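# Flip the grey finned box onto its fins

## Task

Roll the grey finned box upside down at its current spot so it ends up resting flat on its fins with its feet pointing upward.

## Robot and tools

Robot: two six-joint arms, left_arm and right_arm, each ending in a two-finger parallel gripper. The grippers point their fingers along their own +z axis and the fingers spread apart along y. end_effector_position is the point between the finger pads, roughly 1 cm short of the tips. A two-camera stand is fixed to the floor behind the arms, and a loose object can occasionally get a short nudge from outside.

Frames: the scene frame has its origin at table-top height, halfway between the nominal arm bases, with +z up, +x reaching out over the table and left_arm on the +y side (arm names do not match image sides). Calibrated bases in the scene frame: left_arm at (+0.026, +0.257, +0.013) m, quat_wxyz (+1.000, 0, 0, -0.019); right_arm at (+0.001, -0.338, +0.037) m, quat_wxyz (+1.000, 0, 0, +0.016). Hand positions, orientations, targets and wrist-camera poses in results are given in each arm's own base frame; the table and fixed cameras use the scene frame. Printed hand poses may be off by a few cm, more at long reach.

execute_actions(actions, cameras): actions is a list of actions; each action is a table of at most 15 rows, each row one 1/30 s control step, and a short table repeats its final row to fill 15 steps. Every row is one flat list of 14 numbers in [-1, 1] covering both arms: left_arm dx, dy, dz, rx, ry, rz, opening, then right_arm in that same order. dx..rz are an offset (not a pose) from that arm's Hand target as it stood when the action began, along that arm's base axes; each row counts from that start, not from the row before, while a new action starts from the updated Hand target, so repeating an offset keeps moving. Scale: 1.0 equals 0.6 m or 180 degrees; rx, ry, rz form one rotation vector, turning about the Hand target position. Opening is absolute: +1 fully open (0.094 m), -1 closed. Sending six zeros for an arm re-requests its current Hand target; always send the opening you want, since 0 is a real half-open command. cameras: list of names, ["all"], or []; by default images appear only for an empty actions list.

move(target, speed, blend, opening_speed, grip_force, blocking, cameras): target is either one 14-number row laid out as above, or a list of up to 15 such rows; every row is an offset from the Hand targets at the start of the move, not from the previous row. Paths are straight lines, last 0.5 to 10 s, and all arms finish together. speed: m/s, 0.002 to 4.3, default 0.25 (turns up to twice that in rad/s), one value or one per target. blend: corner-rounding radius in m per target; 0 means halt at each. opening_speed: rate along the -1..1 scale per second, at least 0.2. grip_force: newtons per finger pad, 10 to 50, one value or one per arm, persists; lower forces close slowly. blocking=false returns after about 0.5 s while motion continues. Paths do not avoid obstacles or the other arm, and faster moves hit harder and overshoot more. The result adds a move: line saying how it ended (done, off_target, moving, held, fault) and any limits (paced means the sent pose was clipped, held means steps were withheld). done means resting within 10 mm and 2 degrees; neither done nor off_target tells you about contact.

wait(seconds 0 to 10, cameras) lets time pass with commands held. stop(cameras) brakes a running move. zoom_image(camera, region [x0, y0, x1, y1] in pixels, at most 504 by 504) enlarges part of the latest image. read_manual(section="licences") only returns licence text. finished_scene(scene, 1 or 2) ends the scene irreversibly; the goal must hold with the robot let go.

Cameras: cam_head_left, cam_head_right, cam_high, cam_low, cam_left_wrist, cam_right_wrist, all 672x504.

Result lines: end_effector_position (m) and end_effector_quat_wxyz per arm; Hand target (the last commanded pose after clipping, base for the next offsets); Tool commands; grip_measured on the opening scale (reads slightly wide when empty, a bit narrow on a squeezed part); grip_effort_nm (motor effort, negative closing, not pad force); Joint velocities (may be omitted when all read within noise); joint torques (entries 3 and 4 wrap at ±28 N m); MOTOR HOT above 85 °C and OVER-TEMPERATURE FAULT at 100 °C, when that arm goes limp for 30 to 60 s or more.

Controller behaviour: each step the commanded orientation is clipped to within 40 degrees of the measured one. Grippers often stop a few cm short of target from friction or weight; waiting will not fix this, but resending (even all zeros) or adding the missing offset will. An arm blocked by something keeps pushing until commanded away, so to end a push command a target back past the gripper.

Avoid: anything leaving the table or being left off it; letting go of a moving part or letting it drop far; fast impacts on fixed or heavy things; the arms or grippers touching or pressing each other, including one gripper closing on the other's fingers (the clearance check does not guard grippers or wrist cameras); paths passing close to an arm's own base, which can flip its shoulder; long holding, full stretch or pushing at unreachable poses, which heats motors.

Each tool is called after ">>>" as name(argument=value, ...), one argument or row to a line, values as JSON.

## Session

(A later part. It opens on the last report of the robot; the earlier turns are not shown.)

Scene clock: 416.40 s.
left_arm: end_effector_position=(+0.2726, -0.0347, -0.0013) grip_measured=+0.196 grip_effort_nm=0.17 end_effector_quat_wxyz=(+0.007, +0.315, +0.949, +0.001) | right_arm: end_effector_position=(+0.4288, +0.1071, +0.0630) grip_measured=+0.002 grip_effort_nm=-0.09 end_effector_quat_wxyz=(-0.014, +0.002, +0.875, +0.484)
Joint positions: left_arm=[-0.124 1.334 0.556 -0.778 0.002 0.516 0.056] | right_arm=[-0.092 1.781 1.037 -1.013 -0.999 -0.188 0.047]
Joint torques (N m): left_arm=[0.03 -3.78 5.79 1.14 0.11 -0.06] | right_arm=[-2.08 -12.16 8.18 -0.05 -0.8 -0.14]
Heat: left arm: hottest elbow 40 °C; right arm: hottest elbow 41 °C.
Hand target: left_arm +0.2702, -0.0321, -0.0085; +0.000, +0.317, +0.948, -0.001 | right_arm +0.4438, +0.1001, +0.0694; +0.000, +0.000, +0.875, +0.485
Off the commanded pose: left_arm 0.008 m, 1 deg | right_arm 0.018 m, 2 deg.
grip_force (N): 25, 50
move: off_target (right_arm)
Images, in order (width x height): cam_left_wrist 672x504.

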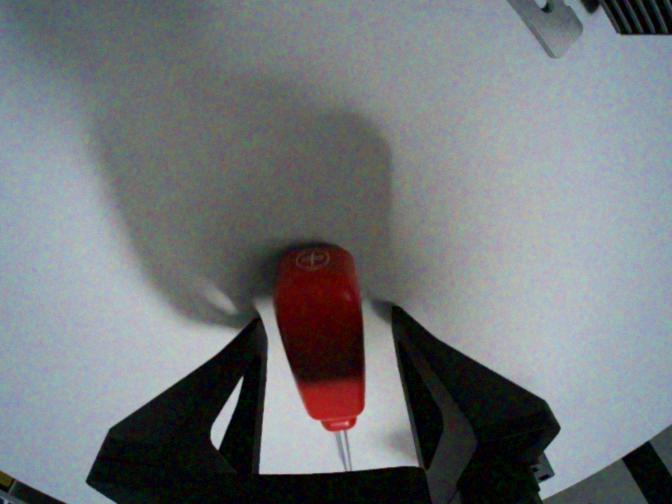

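>>> move(
  target=[
    [0,0,0.33,0,0,0,0.2,-0.273,0.033,0.30,-0.2407,-0.2796,0.1517,0.0],
    [0,0.0,0.33,0,0,0,0.2,-0.39,0.283,0.10,-0.4814,-0.5592,0.3034,0.0],
  ],
  speed=0.15,
  blend=0.04,
  cameras=["cam_head_left","cam_right_wrist","cam_left_wrist","cam_high"],
)

Scene clock: 485.30 s.
left_arm: end_effector_position=(+0.2585, -0.0329, +0.1697) grip_measured=+0.197 grip_effort_nm=0.16 end_effector_quat_wxyz=(-0.024, +0.315, +0.949, -0.006) | right_arm: end_effector_position=(+0.2126, +0.2648, +0.1289) grip_measured=+0.001 grip_effort_nm=-0.09 end_effector_quat_wxyz=(-0.403, +0.635, -0.557, +0.351)
Joint positions: left_arm=[-0.124 1.068 0.863 -1.415 0.002 0.517 0.056] | right_arm=[1.344 1.082 0.424 -0.273 1.007 -0.718 0.047]
Joint torques (N m): left_arm=[-0.03 -5.19 11.77 0.18 0.08 -0.07] | right_arm=[0.15 -2.67 7.09 1.8 0.59 0.06]
Heat: left arm: hottest elbow 40 °C; right arm: hottest elbow 41 °C.
Hand target: left_arm +0.2702, -0.0321, +0.1896; +0.000, +0.317, +0.948, -0.001 | right_arm +0.2099, +0.2699, +0.1294; -0.407, +0.639, -0.551, +0.350
Off the commanded pose: left_arm 0.023 m, 3 deg | right_arm 0.006 m, 1 deg.
grip_force (N): 25, 50
move: off_target (left_arm)
Images, in order (width x height): cam_head_left 672x504, cam_high 672x504, cam_left_wrist 672x504, cam_right_wrist 672x504.

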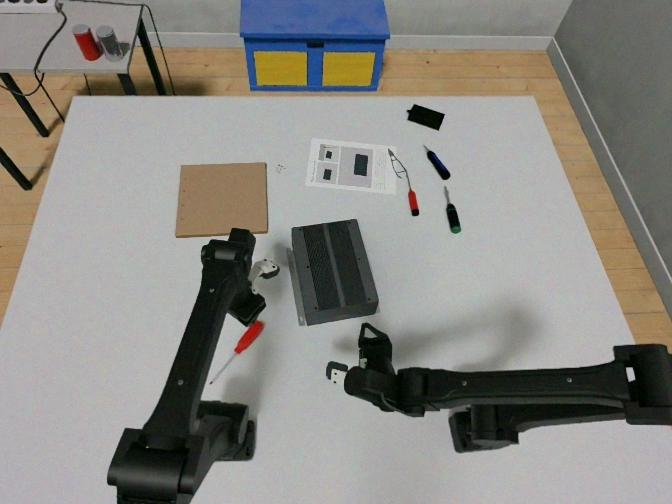

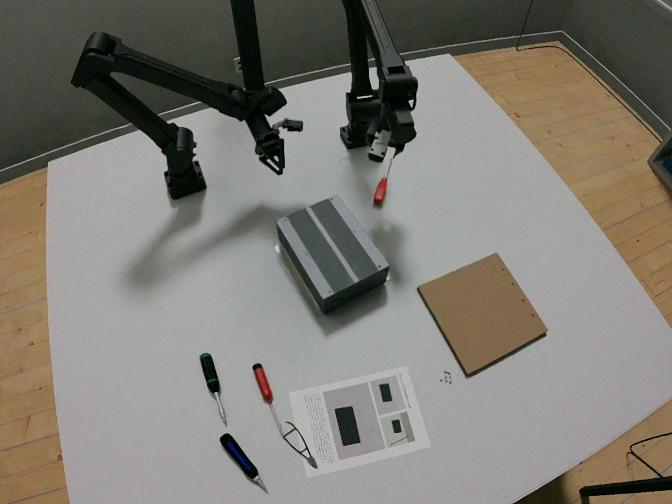

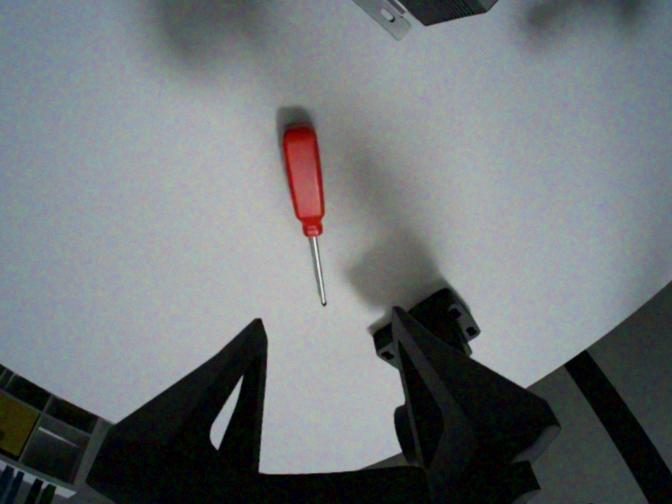

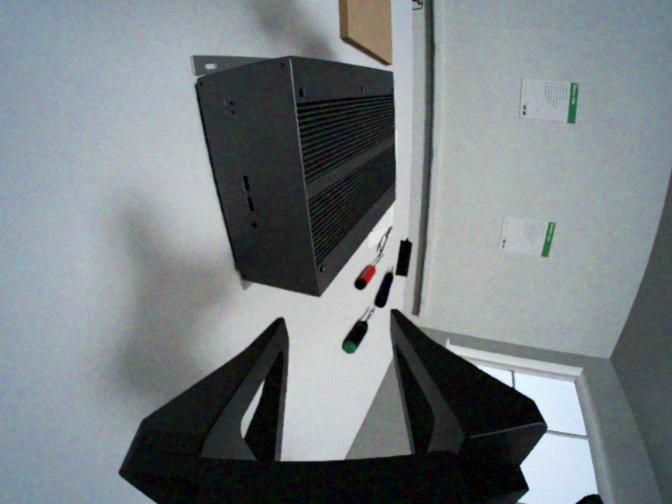

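>>> zoom_image(
  camera="cam_right_wrist",
  region=[170, 40, 350, 310],
)

>>> zoom_image(
  camera="cam_right_wrist",
  region=[180, 40, 260, 120],
)

>>> zoom_image(
  camera="cam_right_wrist",
  region=[210, 220, 290, 300],
)

Scaled by 1.867 from the camera's 672x504 image, which has a finer 960x720 frame.

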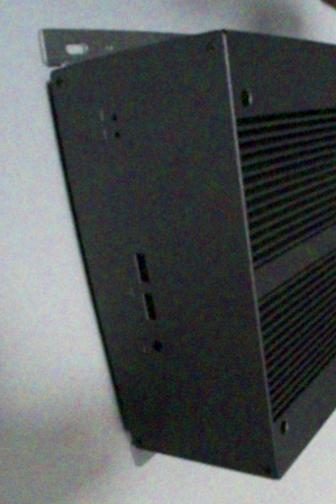

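Scaled by 6.300 from the camera's 672x504 image, which has a finer 960x720 frame.

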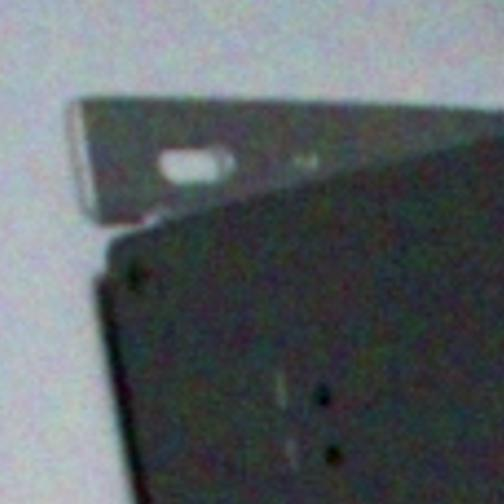

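Scaled by 6.300 from the camera's 672x504 image, which has a finer 960x720 frame.

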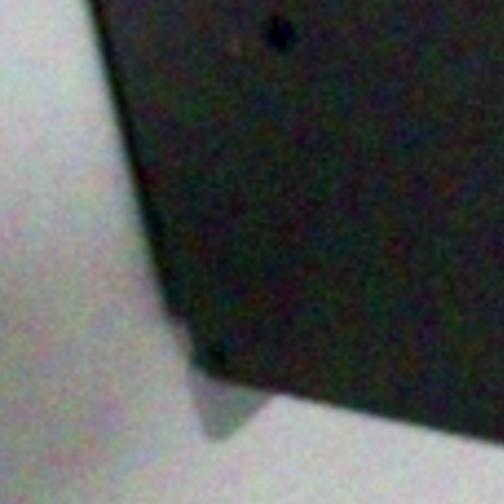

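>>> move(
  target=[0,0,0,0,0,0,0.2,0.0,0,-0.2,0,0,0,-0.2],
  speed=0.12,
  cameras=["cam_right_wrist"],
)

>>> zoom_image(
  camera="cam_right_wrist",
  region=[170, 40, 350, 310],
)

Scene clock: 500.23 s.
left_arm: end_effector_position=(+0.2585, -0.0329, +0.1697) grip_measured=+0.197 grip_effort_nm=0.16 end_effector_quat_wxyz=(-0.024, +0.315, +0.949, -0.006) | right_arm: end_effector_position=(+0.2131, +0.2680, +0.0109) grip_measured=-0.198 grip_effort_nm=-0.09 end_effector_quat_wxyz=(-0.405, +0.634, -0.558, +0.350)
Joint positions: left_arm=[-0.124 1.068 0.863 -1.415 0.002 0.517 0.056] | right_arm=[1.345 1.58 0.315 0.34 1.007 -0.719 0.038]
Joint torques (N m): left_arm=[-0.09 -5.07 11.73 0.18 0.07 -0.07] | right_arm=[1.32 -5.13 2.93 2.36 0.58 0.03]
Heat: left arm: hottest elbow 43 °C; right arm: hottest elbow 39 °C.
Hand target: left_arm +0.2702, -0.0321, +0.1896; +0.000, +0.317, +0.948, -0.001 | right_arm +0.2099, +0.2699, +0.0094; -0.407, +0.639, -0.551, +0.350
Off the commanded pose: left_arm 0.023 m, 3 deg | right_arm 0.004 m, 1 deg.
grip_force (N): 25, 50
move: off_target (left_arm)
Images, in order (width x height): cam_right_wrist 672x504.

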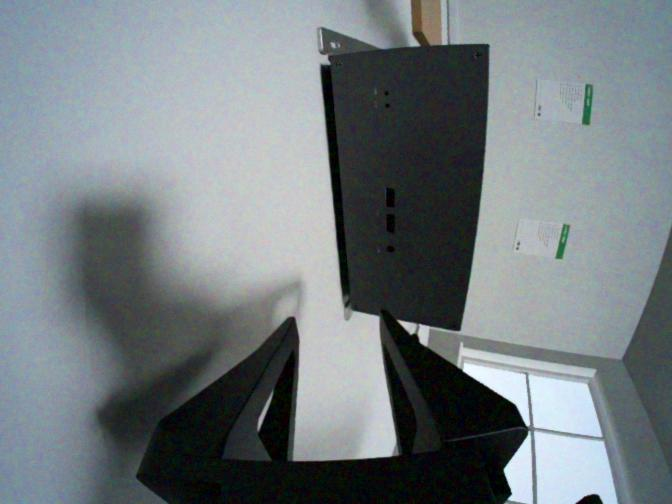

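Scaled by 1.867 from the camera's 672x504 image, which has a finer 960x720 frame.

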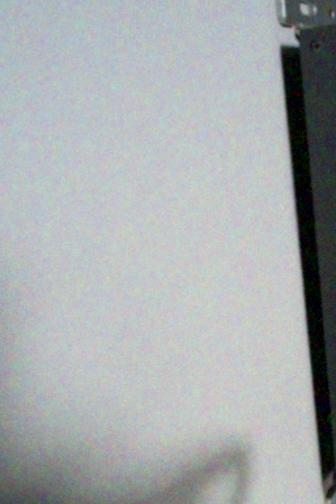

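>>> zoom_image(
  camera="cam_right_wrist",
  region=[310, 20, 500, 340],
)

>>> zoom_image(
  camera="cam_right_wrist",
  region=[320, 260, 400, 340],
)

>>> zoom_image(
  camera="cam_right_wrist",
  region=[300, 20, 380, 100],
)

Scaled by 1.575 from the camera's 672x504 image, which has a finer 960x720 frame.

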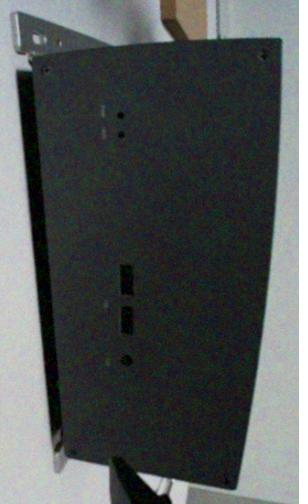

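Scaled by 6.300 from the camera's 672x504 image, which has a finer 960x720 frame.

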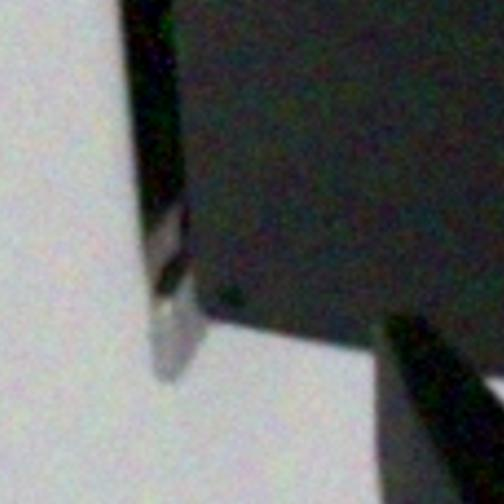

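Scaled by 6.300 from the camera's 672x504 image, which has a finer 960x720 frame.

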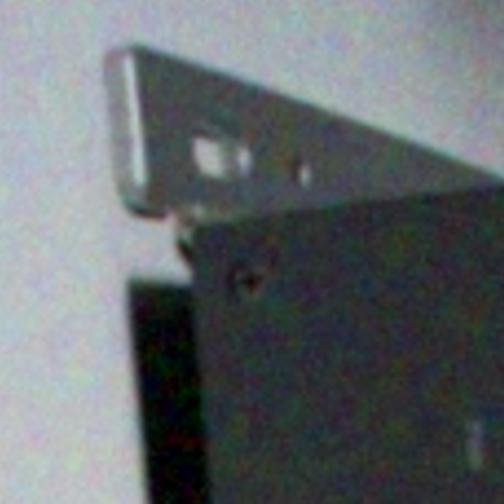

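>>> move(
  target=[0,0,0,0,0,0,0.2,0.0,0.0,0.075,0.0073,-0.0484,0.0064,1.0],
  speed=0.1,
  grip_force=[25,50],
  cameras=["cam_right_wrist","cam_head_left"],
)

Scene clock: 660.80 s.
left_arm: end_effector_position=(+0.2585, -0.0329, +0.1697) grip_measured=+0.197 grip_effort_nm=0.16 end_effector_quat_wxyz=(-0.024, +0.315, +0.949, -0.006) | right_arm: end_effector_position=(+0.2134, +0.2657, +0.0505) grip_measured=+0.998 grip_effort_nm=0.08 end_effector_quat_wxyz=(-0.450, +0.611, -0.520, +0.391)
Joint positions: left_arm=[-0.124 1.068 0.863 -1.415 0.002 0.517 0.056] | right_arm=[1.373 1.517 0.268 0.524 1.12 -0.908 0.094]
Joint torques (N m): left_arm=[-0.21 -5.13 11.74 0.21 0.07 -0.06] | right_arm=[0.5 -6.77 3.08 2.36 0.5 0.03]
Heat: left arm: hottest elbow 51 °C; right arm: hottest elbow 34 °C.
Hand target: left_arm +0.2702, -0.0321, +0.1896; +0.000, +0.317, +0.948, -0.001 | right_arm +0.2099, +0.2698, +0.0544; -0.459, +0.611, -0.516, +0.387
Off the commanded pose: left_arm 0.023 m, 3 deg | right_arm 0.007 m, 1 deg.
grip_force (N): 25, 50
move: off_target (left_arm)
Images, in order (width x height): cam_head_left 672x504, cam_right_wrist 672x504.

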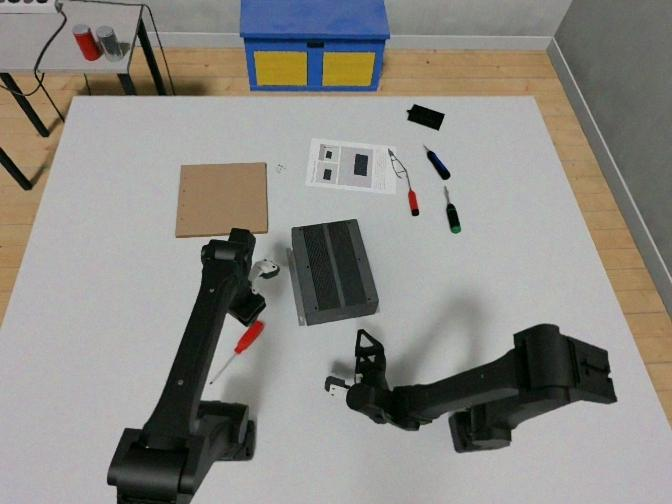

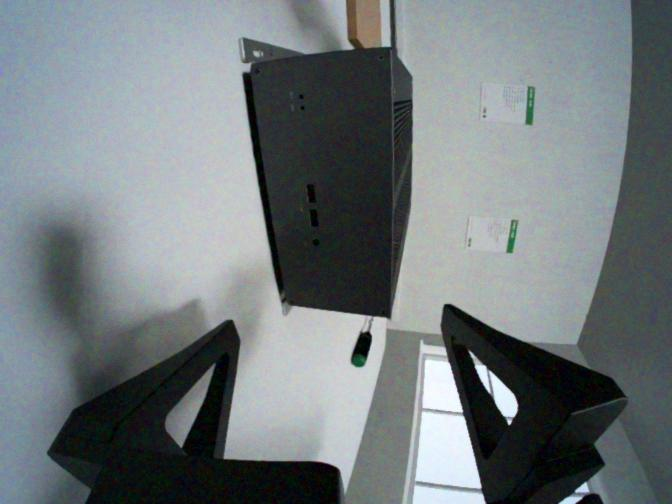

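>>> move(
  target=[0,0,0,0,0,0,0.2,-0.0033,0.02,-0.04,0,0,0,1.0],
  speed=0.06,
  cameras=["cam_right_wrist"],
)

>>> zoom_image(
  camera="cam_right_wrist",
  region=[200, 30, 460, 350],
)

Scene clock: 677.77 s.
left_arm: end_effector_position=(+0.2585, -0.0329, +0.1697) grip_measured=+0.197 grip_effort_nm=0.16 end_effector_quat_wxyz=(-0.024, +0.315, +0.949, -0.006) | right_arm: end_effector_position=(+0.2099, +0.2699, +0.0278) grip_measured=+0.998 grip_effort_nm=0.08 end_effector_quat_wxyz=(-0.446, +0.616, -0.515, +0.395)
Joint positions: left_arm=[-0.124 1.068 0.863 -1.415 0.002 0.517 0.056] | right_arm=[1.39 1.647 0.278 0.619 1.132 -0.899 0.094]
Joint torques (N m): left_arm=[-0.09 -5.07 11.77 0.16 0.07 -0.07] | right_arm=[0.32 -5.25 3.86 2.11 0.57 0.14]
Heat: left arm: hottest elbow 51 °C; right arm: hottest elbow 34 °C.
Hand target: left_arm +0.2702, -0.0321, +0.1896; +0.000, +0.317, +0.948, -0.001 | right_arm +0.2079, +0.2818, +0.0304; -0.459, +0.611, -0.516, +0.387
Off the commanded pose: left_arm 0.023 m, 3 deg | right_arm 0.012 m, 2 deg.
grip_force (N): 25, 50
move: off_target (left_arm, right_arm)
Images, in order (width x height): cam_right_wrist 672x504.

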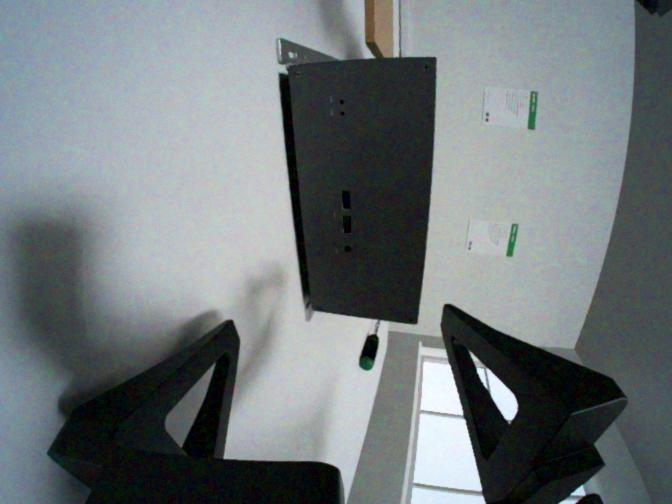

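Scaled by 1.575 from the camera's 672x504 image, which has a finer 960x720 frame.

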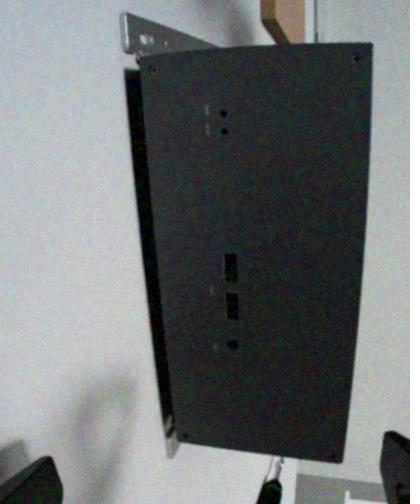

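>>> move(
  target=[0,0,0,0,0,0,0.2,0,0.006,-0.012,0,0,0,1.0],
  speed=0.04,
  cameras=["cam_right_wrist"],
)

>>> zoom_image(
  camera="cam_right_wrist",
  region=[30, 250, 300, 504],
)

Scene clock: 720.57 s.
left_arm: end_effector_position=(+0.2585, -0.0329, +0.1697) grip_measured=+0.197 grip_effort_nm=0.16 end_effector_quat_wxyz=(-0.024, +0.315, +0.949, -0.006) | right_arm: end_effector_position=(+0.2101, +0.2737, +0.0209) grip_measured=+0.998 grip_effort_nm=0.08 end_effector_quat_wxyz=(-0.446, +0.616, -0.515, +0.395)
Joint positions: left_arm=[-0.124 1.068 0.863 -1.415 0.002 0.517 0.056] | right_arm=[1.392 1.689 0.289 0.648 1.133 -0.896 0.094]
Joint torques (N m): left_arm=[-0.15 -5.19 11.74 0.21 0.08 -0.08] | right_arm=[-0.32 -6.18 3.59 2.29 0.59 0.14]
Heat: left arm: hottest elbow 51 °C; right arm: hottest elbow 33 °C.
Hand target: left_arm +0.2702, -0.0321, +0.1896; +0.000, +0.317, +0.948, -0.001 | right_arm +0.2079, +0.2854, +0.0231; -0.459, +0.611, -0.516, +0.387
Off the commanded pose: left_arm 0.023 m, 3 deg | right_arm 0.012 m, 2 deg.
grip_force (N): 25, 50
move: off_target (left_arm, right_arm)
Images, in order (width x height): cam_right_wrist 672x504.

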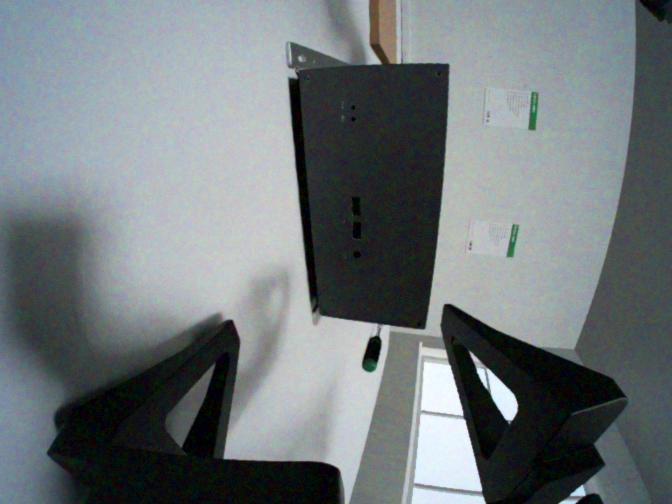

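Scaled by 1.867 from the camera's 672x504 image, which has a finer 960x720 frame.

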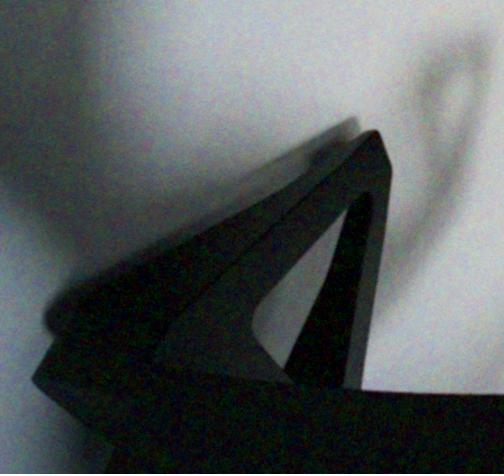

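>>> move(
  target=[0,0,0,0,0,0,0.2,0,0.003,-0.0065,0,0,0,1.0],
  speed=0.03,
  cameras=["cam_right_wrist"],
)

>>> zoom_image(
  camera="cam_right_wrist",
  region=[30, 250, 300, 504],
)

Scene clock: 727.07 s.
left_arm: end_effector_position=(+0.2585, -0.0329, +0.1697) grip_measured=+0.197 grip_effort_nm=0.16 end_effector_quat_wxyz=(-0.024, +0.315, +0.949, -0.006) | right_arm: end_effector_position=(+0.2102, +0.2759, +0.0173) grip_measured=+0.998 grip_effort_nm=0.08 end_effector_quat_wxyz=(-0.446, +0.616, -0.515, +0.395)
Joint positions: left_arm=[-0.124 1.068 0.863 -1.415 0.002 0.517 0.056] | right_arm=[1.393 1.712 0.296 0.663 1.134 -0.895 0.094]
Joint torques (N m): left_arm=[-0.03 -5.13 11.77 0.2 0.09 -0.07] | right_arm=[0.09 -5.71 3.43 2.21 0.54 0.15]
Heat: left arm: hottest elbow 51 °C; right arm: hottest elbow 33 °C.
Hand target: left_arm +0.2702, -0.0321, +0.1896; +0.000, +0.317, +0.948, -0.001 | right_arm +0.2079, +0.2873, +0.0192; -0.459, +0.611, -0.516, +0.387
Off the commanded pose: left_arm 0.023 m, 3 deg | right_arm 0.012 m, 2 deg.
grip_force (N): 25, 50
move: off_target (left_arm, right_arm)
Images, in order (width x height): cam_right_wrist 672x504.

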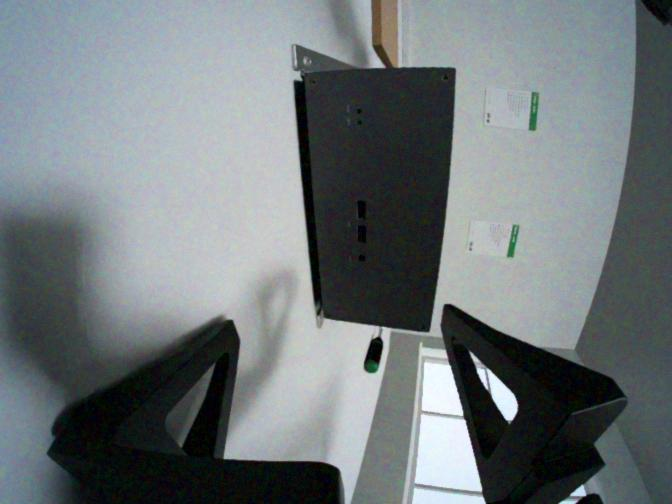

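Scaled by 1.867 from the camera's 672x504 image, which has a finer 960x720 frame.

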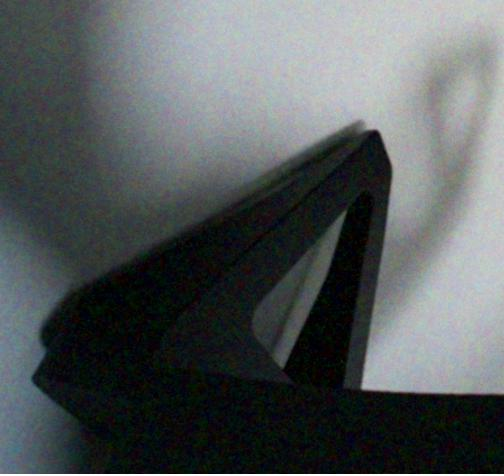

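>>> move(
  target=[0,0,0,0,0,0,0.2,0,0,-0.005,0,0,0,1.0],
  speed=0.03,
  cameras=["cam_right_wrist"],
)

>>> zoom_image(
  camera="cam_right_wrist",
  region=[30, 250, 300, 504],
)

Scene clock: 733.67 s.
left_arm: end_effector_position=(+0.2585, -0.0329, +0.1697) grip_measured=+0.197 grip_effort_nm=0.16 end_effector_quat_wxyz=(-0.024, +0.315, +0.949, -0.006) | right_arm: end_effector_position=(+0.2102, +0.2757, +0.0143) grip_measured=+0.998 grip_effort_nm=0.08 end_effector_quat_wxyz=(-0.446, +0.616, -0.515, +0.395)
Joint positions: left_arm=[-0.124 1.068 0.863 -1.415 0.002 0.517 0.056] | right_arm=[1.393 1.728 0.296 0.679 1.134 -0.895 0.094]
Joint torques (N m): left_arm=[-0.15 -5.19 11.71 0.2 0.08 -0.07] | right_arm=[0.62 -6.24 3.14 2.11 0.54 0.11]
Heat: left arm: hottest elbow 51 °C; right arm: hottest elbow 33 °C.
Hand target: left_arm +0.2702, -0.0321, +0.1896; +0.000, +0.317, +0.948, -0.001 | right_arm +0.2079, +0.2873, +0.0162; -0.459, +0.611, -0.516, +0.387
Off the commanded pose: left_arm 0.023 m, 3 deg | right_arm 0.012 m, 2 deg.
grip_force (N): 25, 50
move: off_target (left_arm, right_arm)
Images, in order (width x height): cam_right_wrist 672x504.

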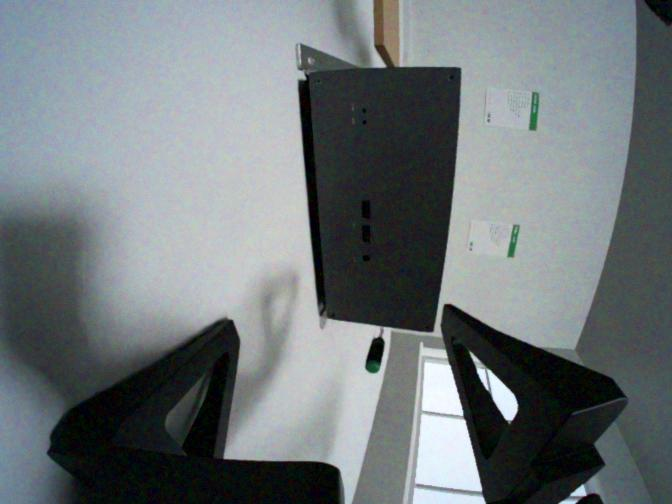

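Scaled by 1.867 from the camera's 672x504 image, which has a finer 960x720 frame.

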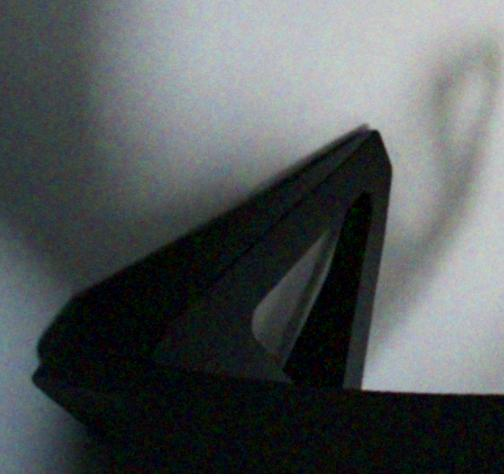

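>>> move(
  target=[0,0,0,0,0,0,0.2,0,0,-0.004,0,0,0,1.0],
  speed=0.03,
  cameras=["cam_right_wrist"],
)

>>> zoom_image(
  camera="cam_right_wrist",
  region=[30, 250, 300, 504],
)

Scene clock: 737.73 s.
left_arm: end_effector_position=(+0.2585, -0.0329, +0.1697) grip_measured=+0.197 grip_effort_nm=0.16 end_effector_quat_wxyz=(-0.024, +0.315, +0.949, -0.006) | right_arm: end_effector_position=(+0.2102, +0.2756, +0.0128) grip_measured=+0.998 grip_effort_nm=0.08 end_effector_quat_wxyz=(-0.447, +0.615, -0.515, +0.395)
Joint positions: left_arm=[-0.124 1.068 0.863 -1.415 0.002 0.517 0.056] | right_arm=[1.393 1.739 0.296 0.693 1.135 -0.894 0.094]
Joint torques (N m): left_arm=[-0.03 -5.07 11.74 0.2 0.08 -0.07] | right_arm=[0.15 -5.83 3.21 2.21 0.51 0.13]
Heat: left arm: hottest elbow 52 °C; right arm: hottest elbow 33 °C.
Hand target: left_arm +0.2702, -0.0321, +0.1896; +0.000, +0.317, +0.948, -0.001 | right_arm +0.2079, +0.2873, +0.0139; -0.459, +0.611, -0.516, +0.387
Off the commanded pose: left_arm 0.023 m, 3 deg | right_arm 0.012 m, 2 deg.
grip_force (N): 25, 50
move: off_target (left_arm, right_arm)
Images, in order (width x height): cam_right_wrist 672x504.

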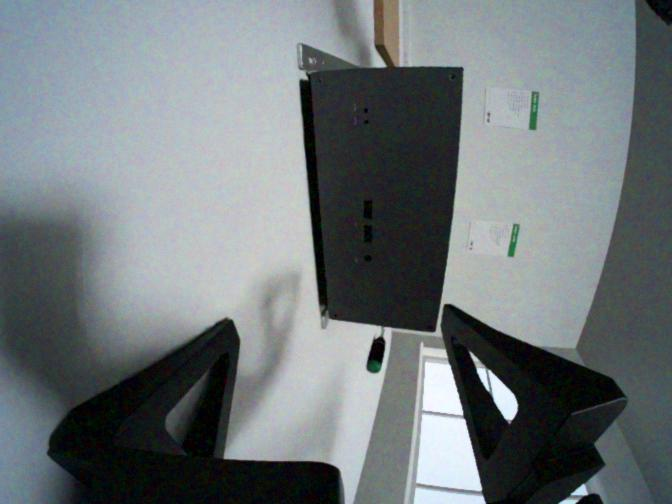

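Scaled by 1.867 from the camera's 672x504 image, which has a finer 960x720 frame.

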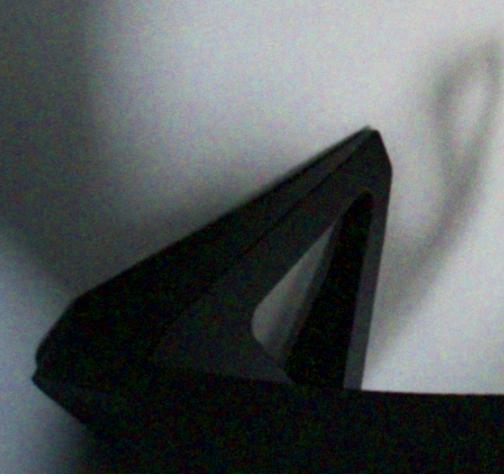

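>>> move(
  target=[0,0,0,0,0,0,0.2,0,0,-0.004,0,0,0,1.0],
  speed=0.03,
  cameras=["cam_right_wrist"],
)

>>> zoom_image(
  camera="cam_right_wrist",
  region=[180, 300, 260, 380],
)

>>> zoom_image(
  camera="cam_right_wrist",
  region=[30, 400, 130, 504],
)

Scene clock: 744.97 s.
left_arm: end_effector_position=(+0.2585, -0.0329, +0.1697) grip_measured=+0.197 grip_effort_nm=0.16 end_effector_quat_wxyz=(-0.024, +0.315, +0.949, -0.006) | right_arm: end_effector_position=(+0.2108, +0.2778, +0.0129) grip_measured=+0.998 grip_effort_nm=0.08 end_effector_quat_wxyz=(-0.451, +0.611, -0.517, +0.394)
Joint positions: left_arm=[-0.124 1.068 0.863 -1.415 0.002 0.517 0.056] | right_arm=[1.393 1.749 0.3 0.709 1.138 -0.894 0.094]
Joint torques (N m): left_arm=[-0.15 -5.13 11.77 0.2 0.07 -0.07] | right_arm=[0.73 -6.12 3.08 2.11 0.45 0.15]
Heat: left arm: hottest elbow 52 °C; right arm: hottest elbow 33 °C.
Hand target: left_arm +0.2702, -0.0321, +0.1896; +0.000, +0.317, +0.948, -0.001 | right_arm +0.2079, +0.2872, +0.0115; -0.459, +0.611, -0.516, +0.387
Off the commanded pose: left_arm 0.023 m, 3 deg | right_arm 0.010 m, 1 deg.
grip_force (N): 25, 50
move: off_target (left_arm)
Images, in order (width x height): cam_right_wrist 672x504.

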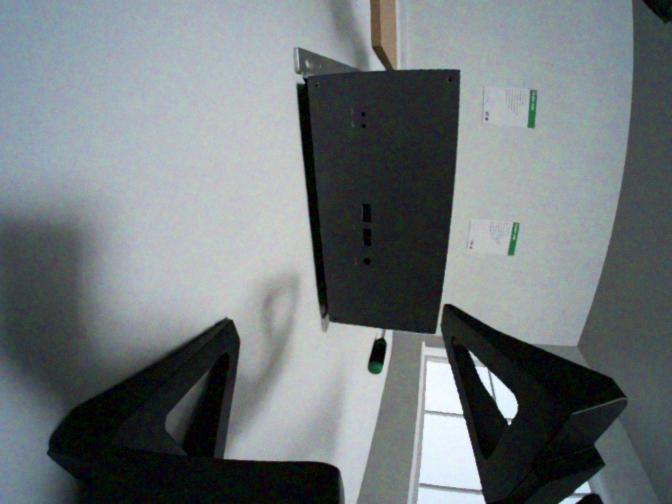

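Scaled by 6.300 from the camera's 672x504 image, which has a finer 960x720 frame.

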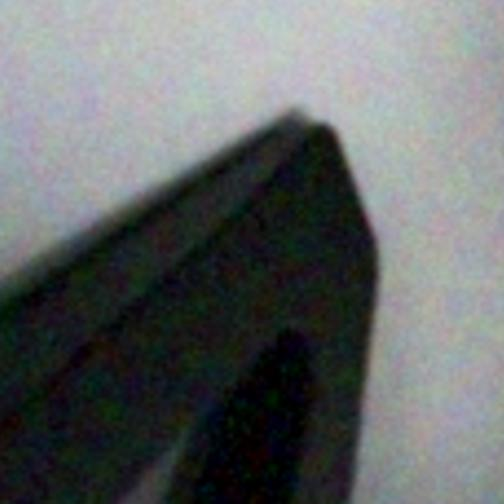

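Scaled by 4.846 from the camera's 672x504 image, which has a finer 960x720 frame.

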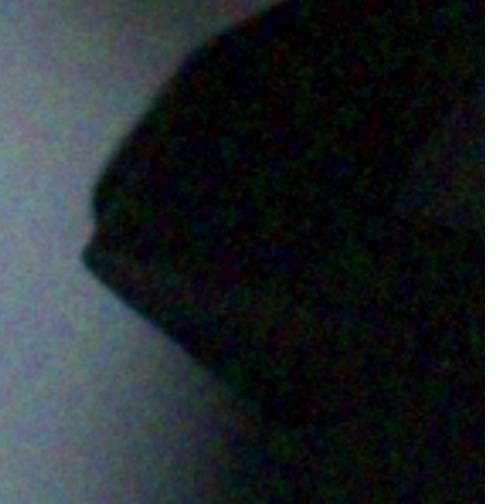

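>>> zoom_image(
  camera="cam_right_wrist",
  region=[280, 40, 480, 200],
)

>>> zoom_image(
  camera="cam_right_wrist",
  region=[280, 200, 480, 360],
)

Scaled by 2.520 from the camera's 672x504 image, which has a finer 960x720 frame.

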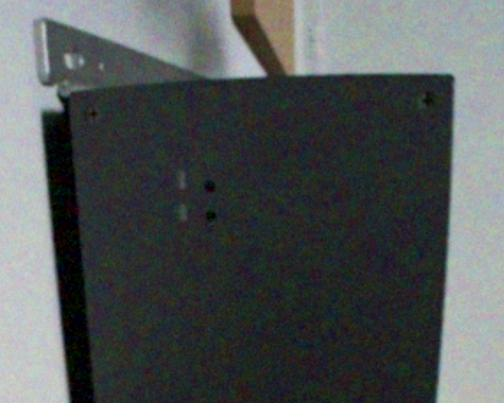

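Scaled by 2.520 from the camera's 672x504 image, which has a finer 960x720 frame.

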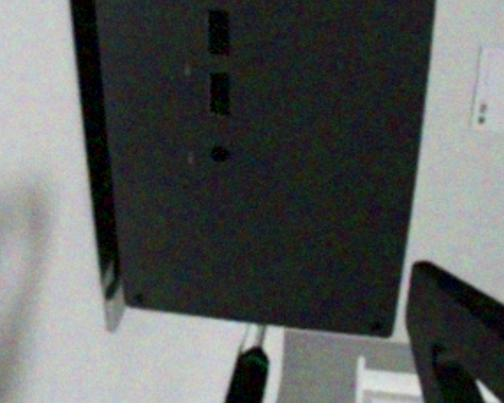

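>>> move(
  target=[
    [0,0,-0.25,0,0,0,0.2,-0.05,-0.05,0.2,0,0,0,1.0],
    [0,0,-0.33,0,0,0,0.2,0.053,-0.228,0.3475,0.2484,0.3375,-0.0986,0.0],
  ],
  speed=[0.12,0.15],
  blend=[0.03,0],
  cameras=["cam_head_left","cam_left_wrist"],
)

Scene clock: 1036.83 s.
left_arm: end_effector_position=(+0.2724, -0.0347, -0.0008) grip_measured=+0.197 grip_effort_nm=0.16 end_effector_quat_wxyz=(+0.007, +0.315, +0.949, +0.001) | right_arm: end_effector_position=(+0.2276, +0.1490, +0.1956) grip_measured=+0.002 grip_effort_nm=-0.09 end_effector_quat_wxyz=(+0.250, -0.429, +0.860, +0.120)
Joint positions: left_arm=[-0.124 1.332 0.557 -0.781 0.002 0.517 0.056] | right_arm=[0.419 0.677 0.642 -1.029 -0.255 -0.44 0.047]
Joint torques (N m): left_arm=[-0.15 -3.6 5.78 1.22 0.1 -0.07] | right_arm=[-2.02 1.03 12.57 1.14 -0.34 -0.13]
Heat: left arm: hottest elbow 52 °C; right arm: hottest elbow 34 °C.
Hand target: left_arm +0.2703, -0.0321, -0.0084; +0.000, +0.317, +0.948, -0.001 | right_arm +0.2397, +0.1505, +0.2199; +0.270, -0.427, +0.855, +0.119
Off the commanded pose: left_arm 0.008 m, 1 deg | right_arm 0.027 m, 2 deg.
grip_force (N): 25, 50
move: off_target (right_arm); target 2's new opening was sent with right_arm's hand 0.027 m and 2 deg from that target
Images, in order (width x height): cam_head_left 672x504, cam_left_wrist 672x504.

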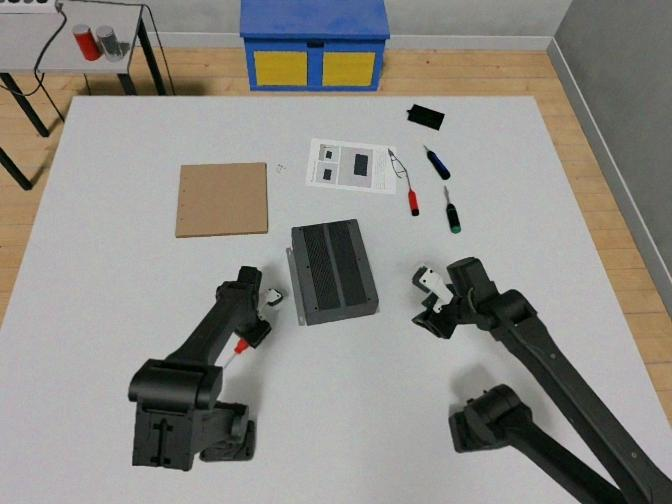

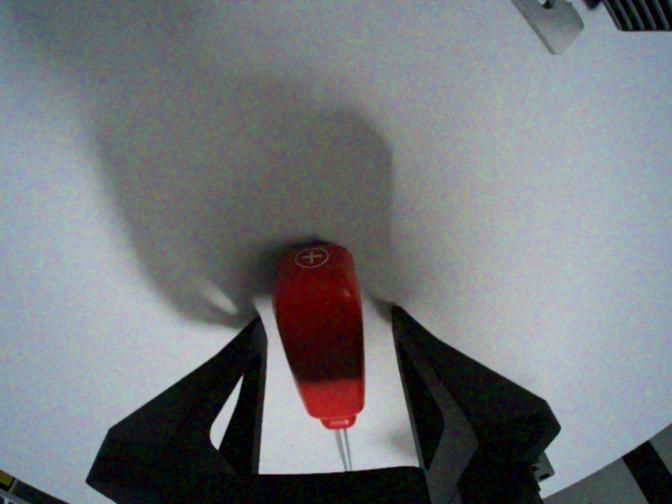

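>>> move(
  target=[0,0,0,0,0,0,-0.7,0,0,0,0,0,0,-1.0],
  opening_speed=0.5,
  grip_force=[25,20],
)

>>> move(
  target=[
    [0,0,0.2,0,0,0,-0.7,0,0,0,0,0,0,-1.0],
    [-0.117,0.3,0.2,0,0,0.244,-0.7,0.262,-0.0725,-0.23,0.2484,0.3375,-0.0986,-1.0],
    [-0.117,0.3,0.03,0,0,0.244,-0.7,0.262,-0.0725,-0.333,0.2484,0.3375,-0.0986,-1.0],
  ],
  speed=0.12,
  blend=0.02,
  cameras=["cam_head_left","cam_left_wrist","cam_right_wrist"],
)

Scene clock: 1052.57 s.
left_arm: end_effector_position=(+0.2733, -0.0348, -0.0011) grip_measured=-0.392 grip_effort_nm=-0.55 end_effector_quat_wxyz=(+0.009, +0.315, +0.949, +0.001) | right_arm: end_effector_position=(+0.2276, +0.1490, +0.1956) grip_measured=-0.978 grip_effort_nm=-0.48 end_effector_quat_wxyz=(+0.250, -0.429, +0.860, +0.120)
Joint positions: left_arm=[-0.124 1.333 0.557 -0.777 0.002 0.517 0.029] | right_arm=[0.419 0.677 0.642 -1.029 -0.255 -0.44 0.001]
Joint torques (N m): left_arm=[-0.15 -3.72 5.75 1.06 0.11 -0.08] | right_arm=[-2.61 0.21 12.53 1.07 -0.34 -0.11]
Heat: left arm: hottest elbow 49 °C; right arm: hottest elbow 36 °C.
Hand target: left_arm +0.2703, -0.0321, -0.0084; +0.000, +0.317, +0.948, -0.001 | right_arm +0.2397, +0.1505, +0.2199; +0.270, -0.427, +0.855, +0.119
Off the commanded pose: left_arm 0.008 m, 1 deg | right_arm 0.027 m, 2 deg.
grip_force (N): 25, 20
move: off_target (right_arm)

Scene clock: 1060.73 s.
left_arm: end_effector_position=(+0.2012, +0.1454, +0.0136) grip_measured=-0.392 grip_effort_nm=-0.55 end_effector_quat_wxyz=(+0.003, -0.057, +0.998, +0.001) | right_arm: end_effector_position=(+0.3858, +0.1132, +0.0209) grip_measured=-0.978 grip_effort_nm=-0.48 end_effector_quat_wxyz=(-0.053, -0.052, +0.817, +0.572)
Joint positions: left_arm=[0.629 1.222 0.515 -0.857 0.002 0.516 0.029] | right_arm=[-0.116 1.984 1.034 -1.26 -1.133 -0.659 0.001]
Joint torques (N m): left_arm=[0.15 -3.08 6.58 1.07 0.09 -0.18] | right_arm=[-1.67 -11.93 5.42 -0.27 -0.76 -0.23]
Heat: left arm: hottest elbow 48 °C; right arm: hottest elbow 37 °C.
Hand target: left_arm +0.2000, +0.1478, +0.0096; +0.000, -0.061, +0.998, -0.001 | right_arm +0.3969, +0.1070, +0.0201; -0.038, -0.055, +0.817, +0.572
Off the commanded pose: left_arm 0.005 m, 1 deg | right_arm 0.013 m, 2 deg.
grip_force (N): 25, 20
move: off_target (right_arm)
Images, in order (width x height): cam_head_left 672x504, cam_left_wrist 672x504, cam_right_wrist 672x504.

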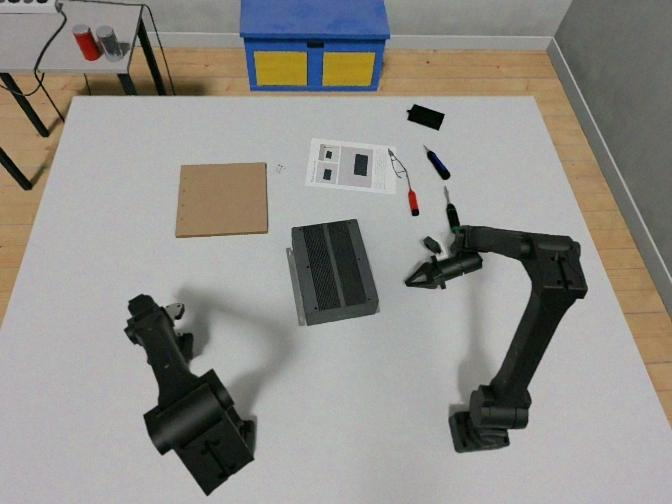

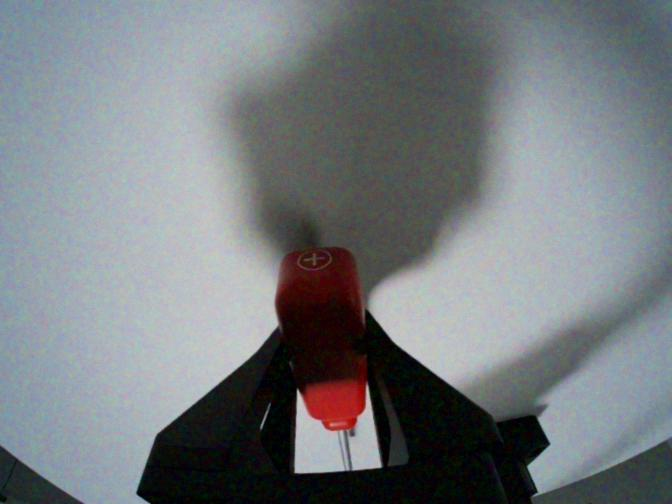

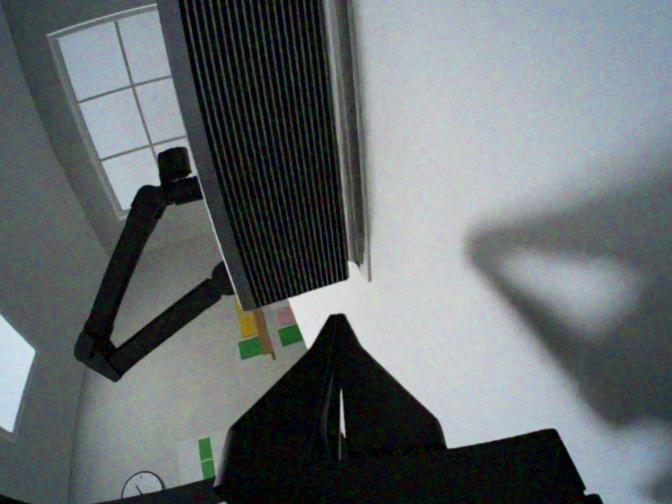

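>>> move(
  target=[0,0,-0.026,0,0,0,-0.7,0,0,0,0,0,0,-1.0],
  speed=0.025,
  cameras=["cam_left_wrist"],
)

Scene clock: 1068.33 s.
left_arm: end_effector_position=(+0.2021, +0.1462, -0.0008) grip_measured=-0.392 grip_effort_nm=-0.55 end_effector_quat_wxyz=(+0.004, -0.057, +0.998, +0.001) | right_arm: end_effector_position=(+0.3858, +0.1132, +0.0209) grip_measured=-0.978 grip_effort_nm=-0.48 end_effector_quat_wxyz=(-0.053, -0.052, +0.817, +0.572)
Joint positions: left_arm=[0.629 1.264 0.498 -0.796 0.002 0.516 0.029] | right_arm=[-0.116 1.984 1.034 -1.26 -1.133 -0.659 0.001]
Joint torques (N m): left_arm=[0.09 -3.02 6.04 1.18 0.09 -0.17] | right_arm=[-1.73 -12.28 5.2 0.02 -0.71 -0.18]
Heat: left arm: hottest elbow 47 °C; right arm: hottest elbow 37 °C.
Hand target: left_arm +0.2000, +0.1480, -0.0060; +0.000, -0.061, +0.998, +0.000 | right_arm +0.3969, +0.1070, +0.0201; -0.038, -0.055, +0.817, +0.572
Off the commanded pose: left_arm 0.006 m, 1 deg | right_arm 0.013 m, 2 deg.
grip_force (N): 25, 20
move: off_target (right_arm)
Images, in order (width x height): cam_left_wrist 672x504.

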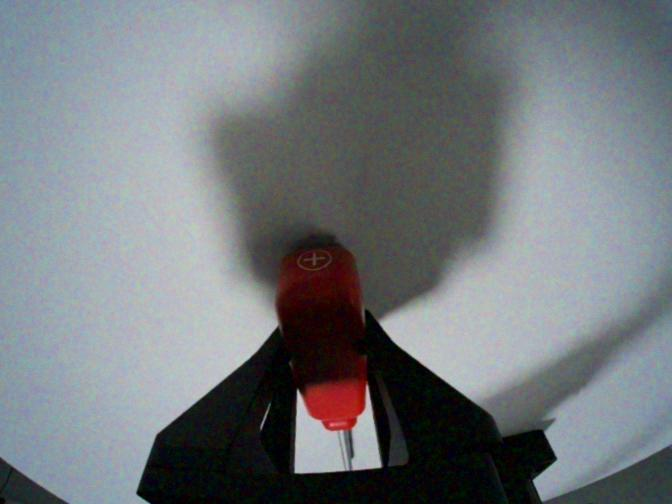

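>>> move(
  target=[0,0,-0.008,0,0,0,-0.7,0,0,0,0,0,0,-1.0],
  speed=0.02,
)

>>> move(
  target=[0,0,0,0,0,0,0.1,0,0,0,0,0,0,-1.0],
  speed=0.02,
  opening_speed=0.3,
  cameras=["cam_left_wrist"],
)

Scene clock: 1073.13 s.
left_arm: end_effector_position=(+0.2041, +0.1476, -0.0010) grip_measured=-0.392 grip_effort_nm=-0.54 end_effector_quat_wxyz=(+0.008, -0.057, +0.998, +0.004) | right_arm: end_effector_position=(+0.3858, +0.1132, +0.0209) grip_measured=-0.978 grip_effort_nm=-0.48 end_effector_quat_wxyz=(-0.053, -0.052, +0.817, +0.572)
Joint positions: left_arm=[0.629 1.265 0.498 -0.786 0.002 0.516 0.029] | right_arm=[-0.116 1.984 1.034 -1.26 -1.133 -0.659 0.001]
Joint torques (N m): left_arm=[0.15 -2.08 5.56 1.48 0.08 -0.17] | right_arm=[-1.32 -12.1 5.37 -0.05 -0.76 -0.19]
Heat: left arm: hottest elbow 47 °C; right arm: hottest elbow 37 °C.
Hand target: left_arm +0.2000, +0.1480, -0.0108; +0.000, -0.061, +0.998, -0.001 | right_arm +0.3969, +0.1070, +0.0201; -0.038, -0.055, +0.817, +0.572
Off the commanded pose: left_arm 0.011 m, 1 deg | right_arm 0.013 m, 2 deg.
grip_force (N): 25, 20
move: off_target (left_arm, right_arm)

Scene clock: 1076.10 s.
left_arm: end_effector_position=(+0.2054, +0.1486, -0.0011) grip_measured=+0.096 grip_effort_nm=0.17 end_effector_quat_wxyz=(+0.010, -0.057, +0.998, +0.006) | right_arm: end_effector_position=(+0.3858, +0.1132, +0.0209) grip_measured=-0.978 grip_effort_nm=-0.48 end_effector_quat_wxyz=(-0.053, -0.052, +0.817, +0.572)
Joint positions: left_arm=[0.629 1.266 0.498 -0.779 0.002 0.516 0.052] | right_arm=[-0.116 1.984 1.034 -1.26 -1.133 -0.659 0.001]
Joint torques (N m): left_arm=[0.09 -2.14 5.57 1.28 0.09 -0.18] | right_arm=[-1.44 -12.34 5.42 -0.23 -0.76 -0.2]
Heat: left arm: hottest elbow 47 °C; right arm: hottest elbow 37 °C.
Hand target: left_arm +0.2000, +0.1480, -0.0108; +0.000, -0.061, +0.998, +0.000 | right_arm +0.3969, +0.1070, +0.0201; -0.038, -0.055, +0.817, +0.572
Off the commanded pose: left_arm 0.011 m, 1 deg | right_arm 0.013 m, 2 deg.
grip_force (N): 25, 20
move: off_target (left_arm, right_arm)
Images, in order (width x height): cam_left_wrist 672x504.

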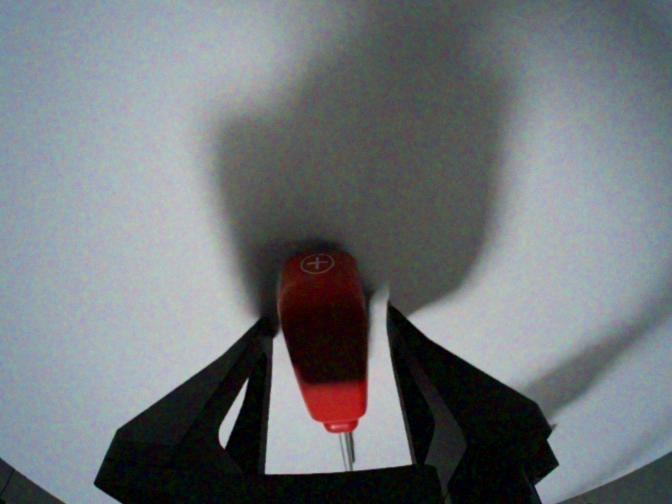

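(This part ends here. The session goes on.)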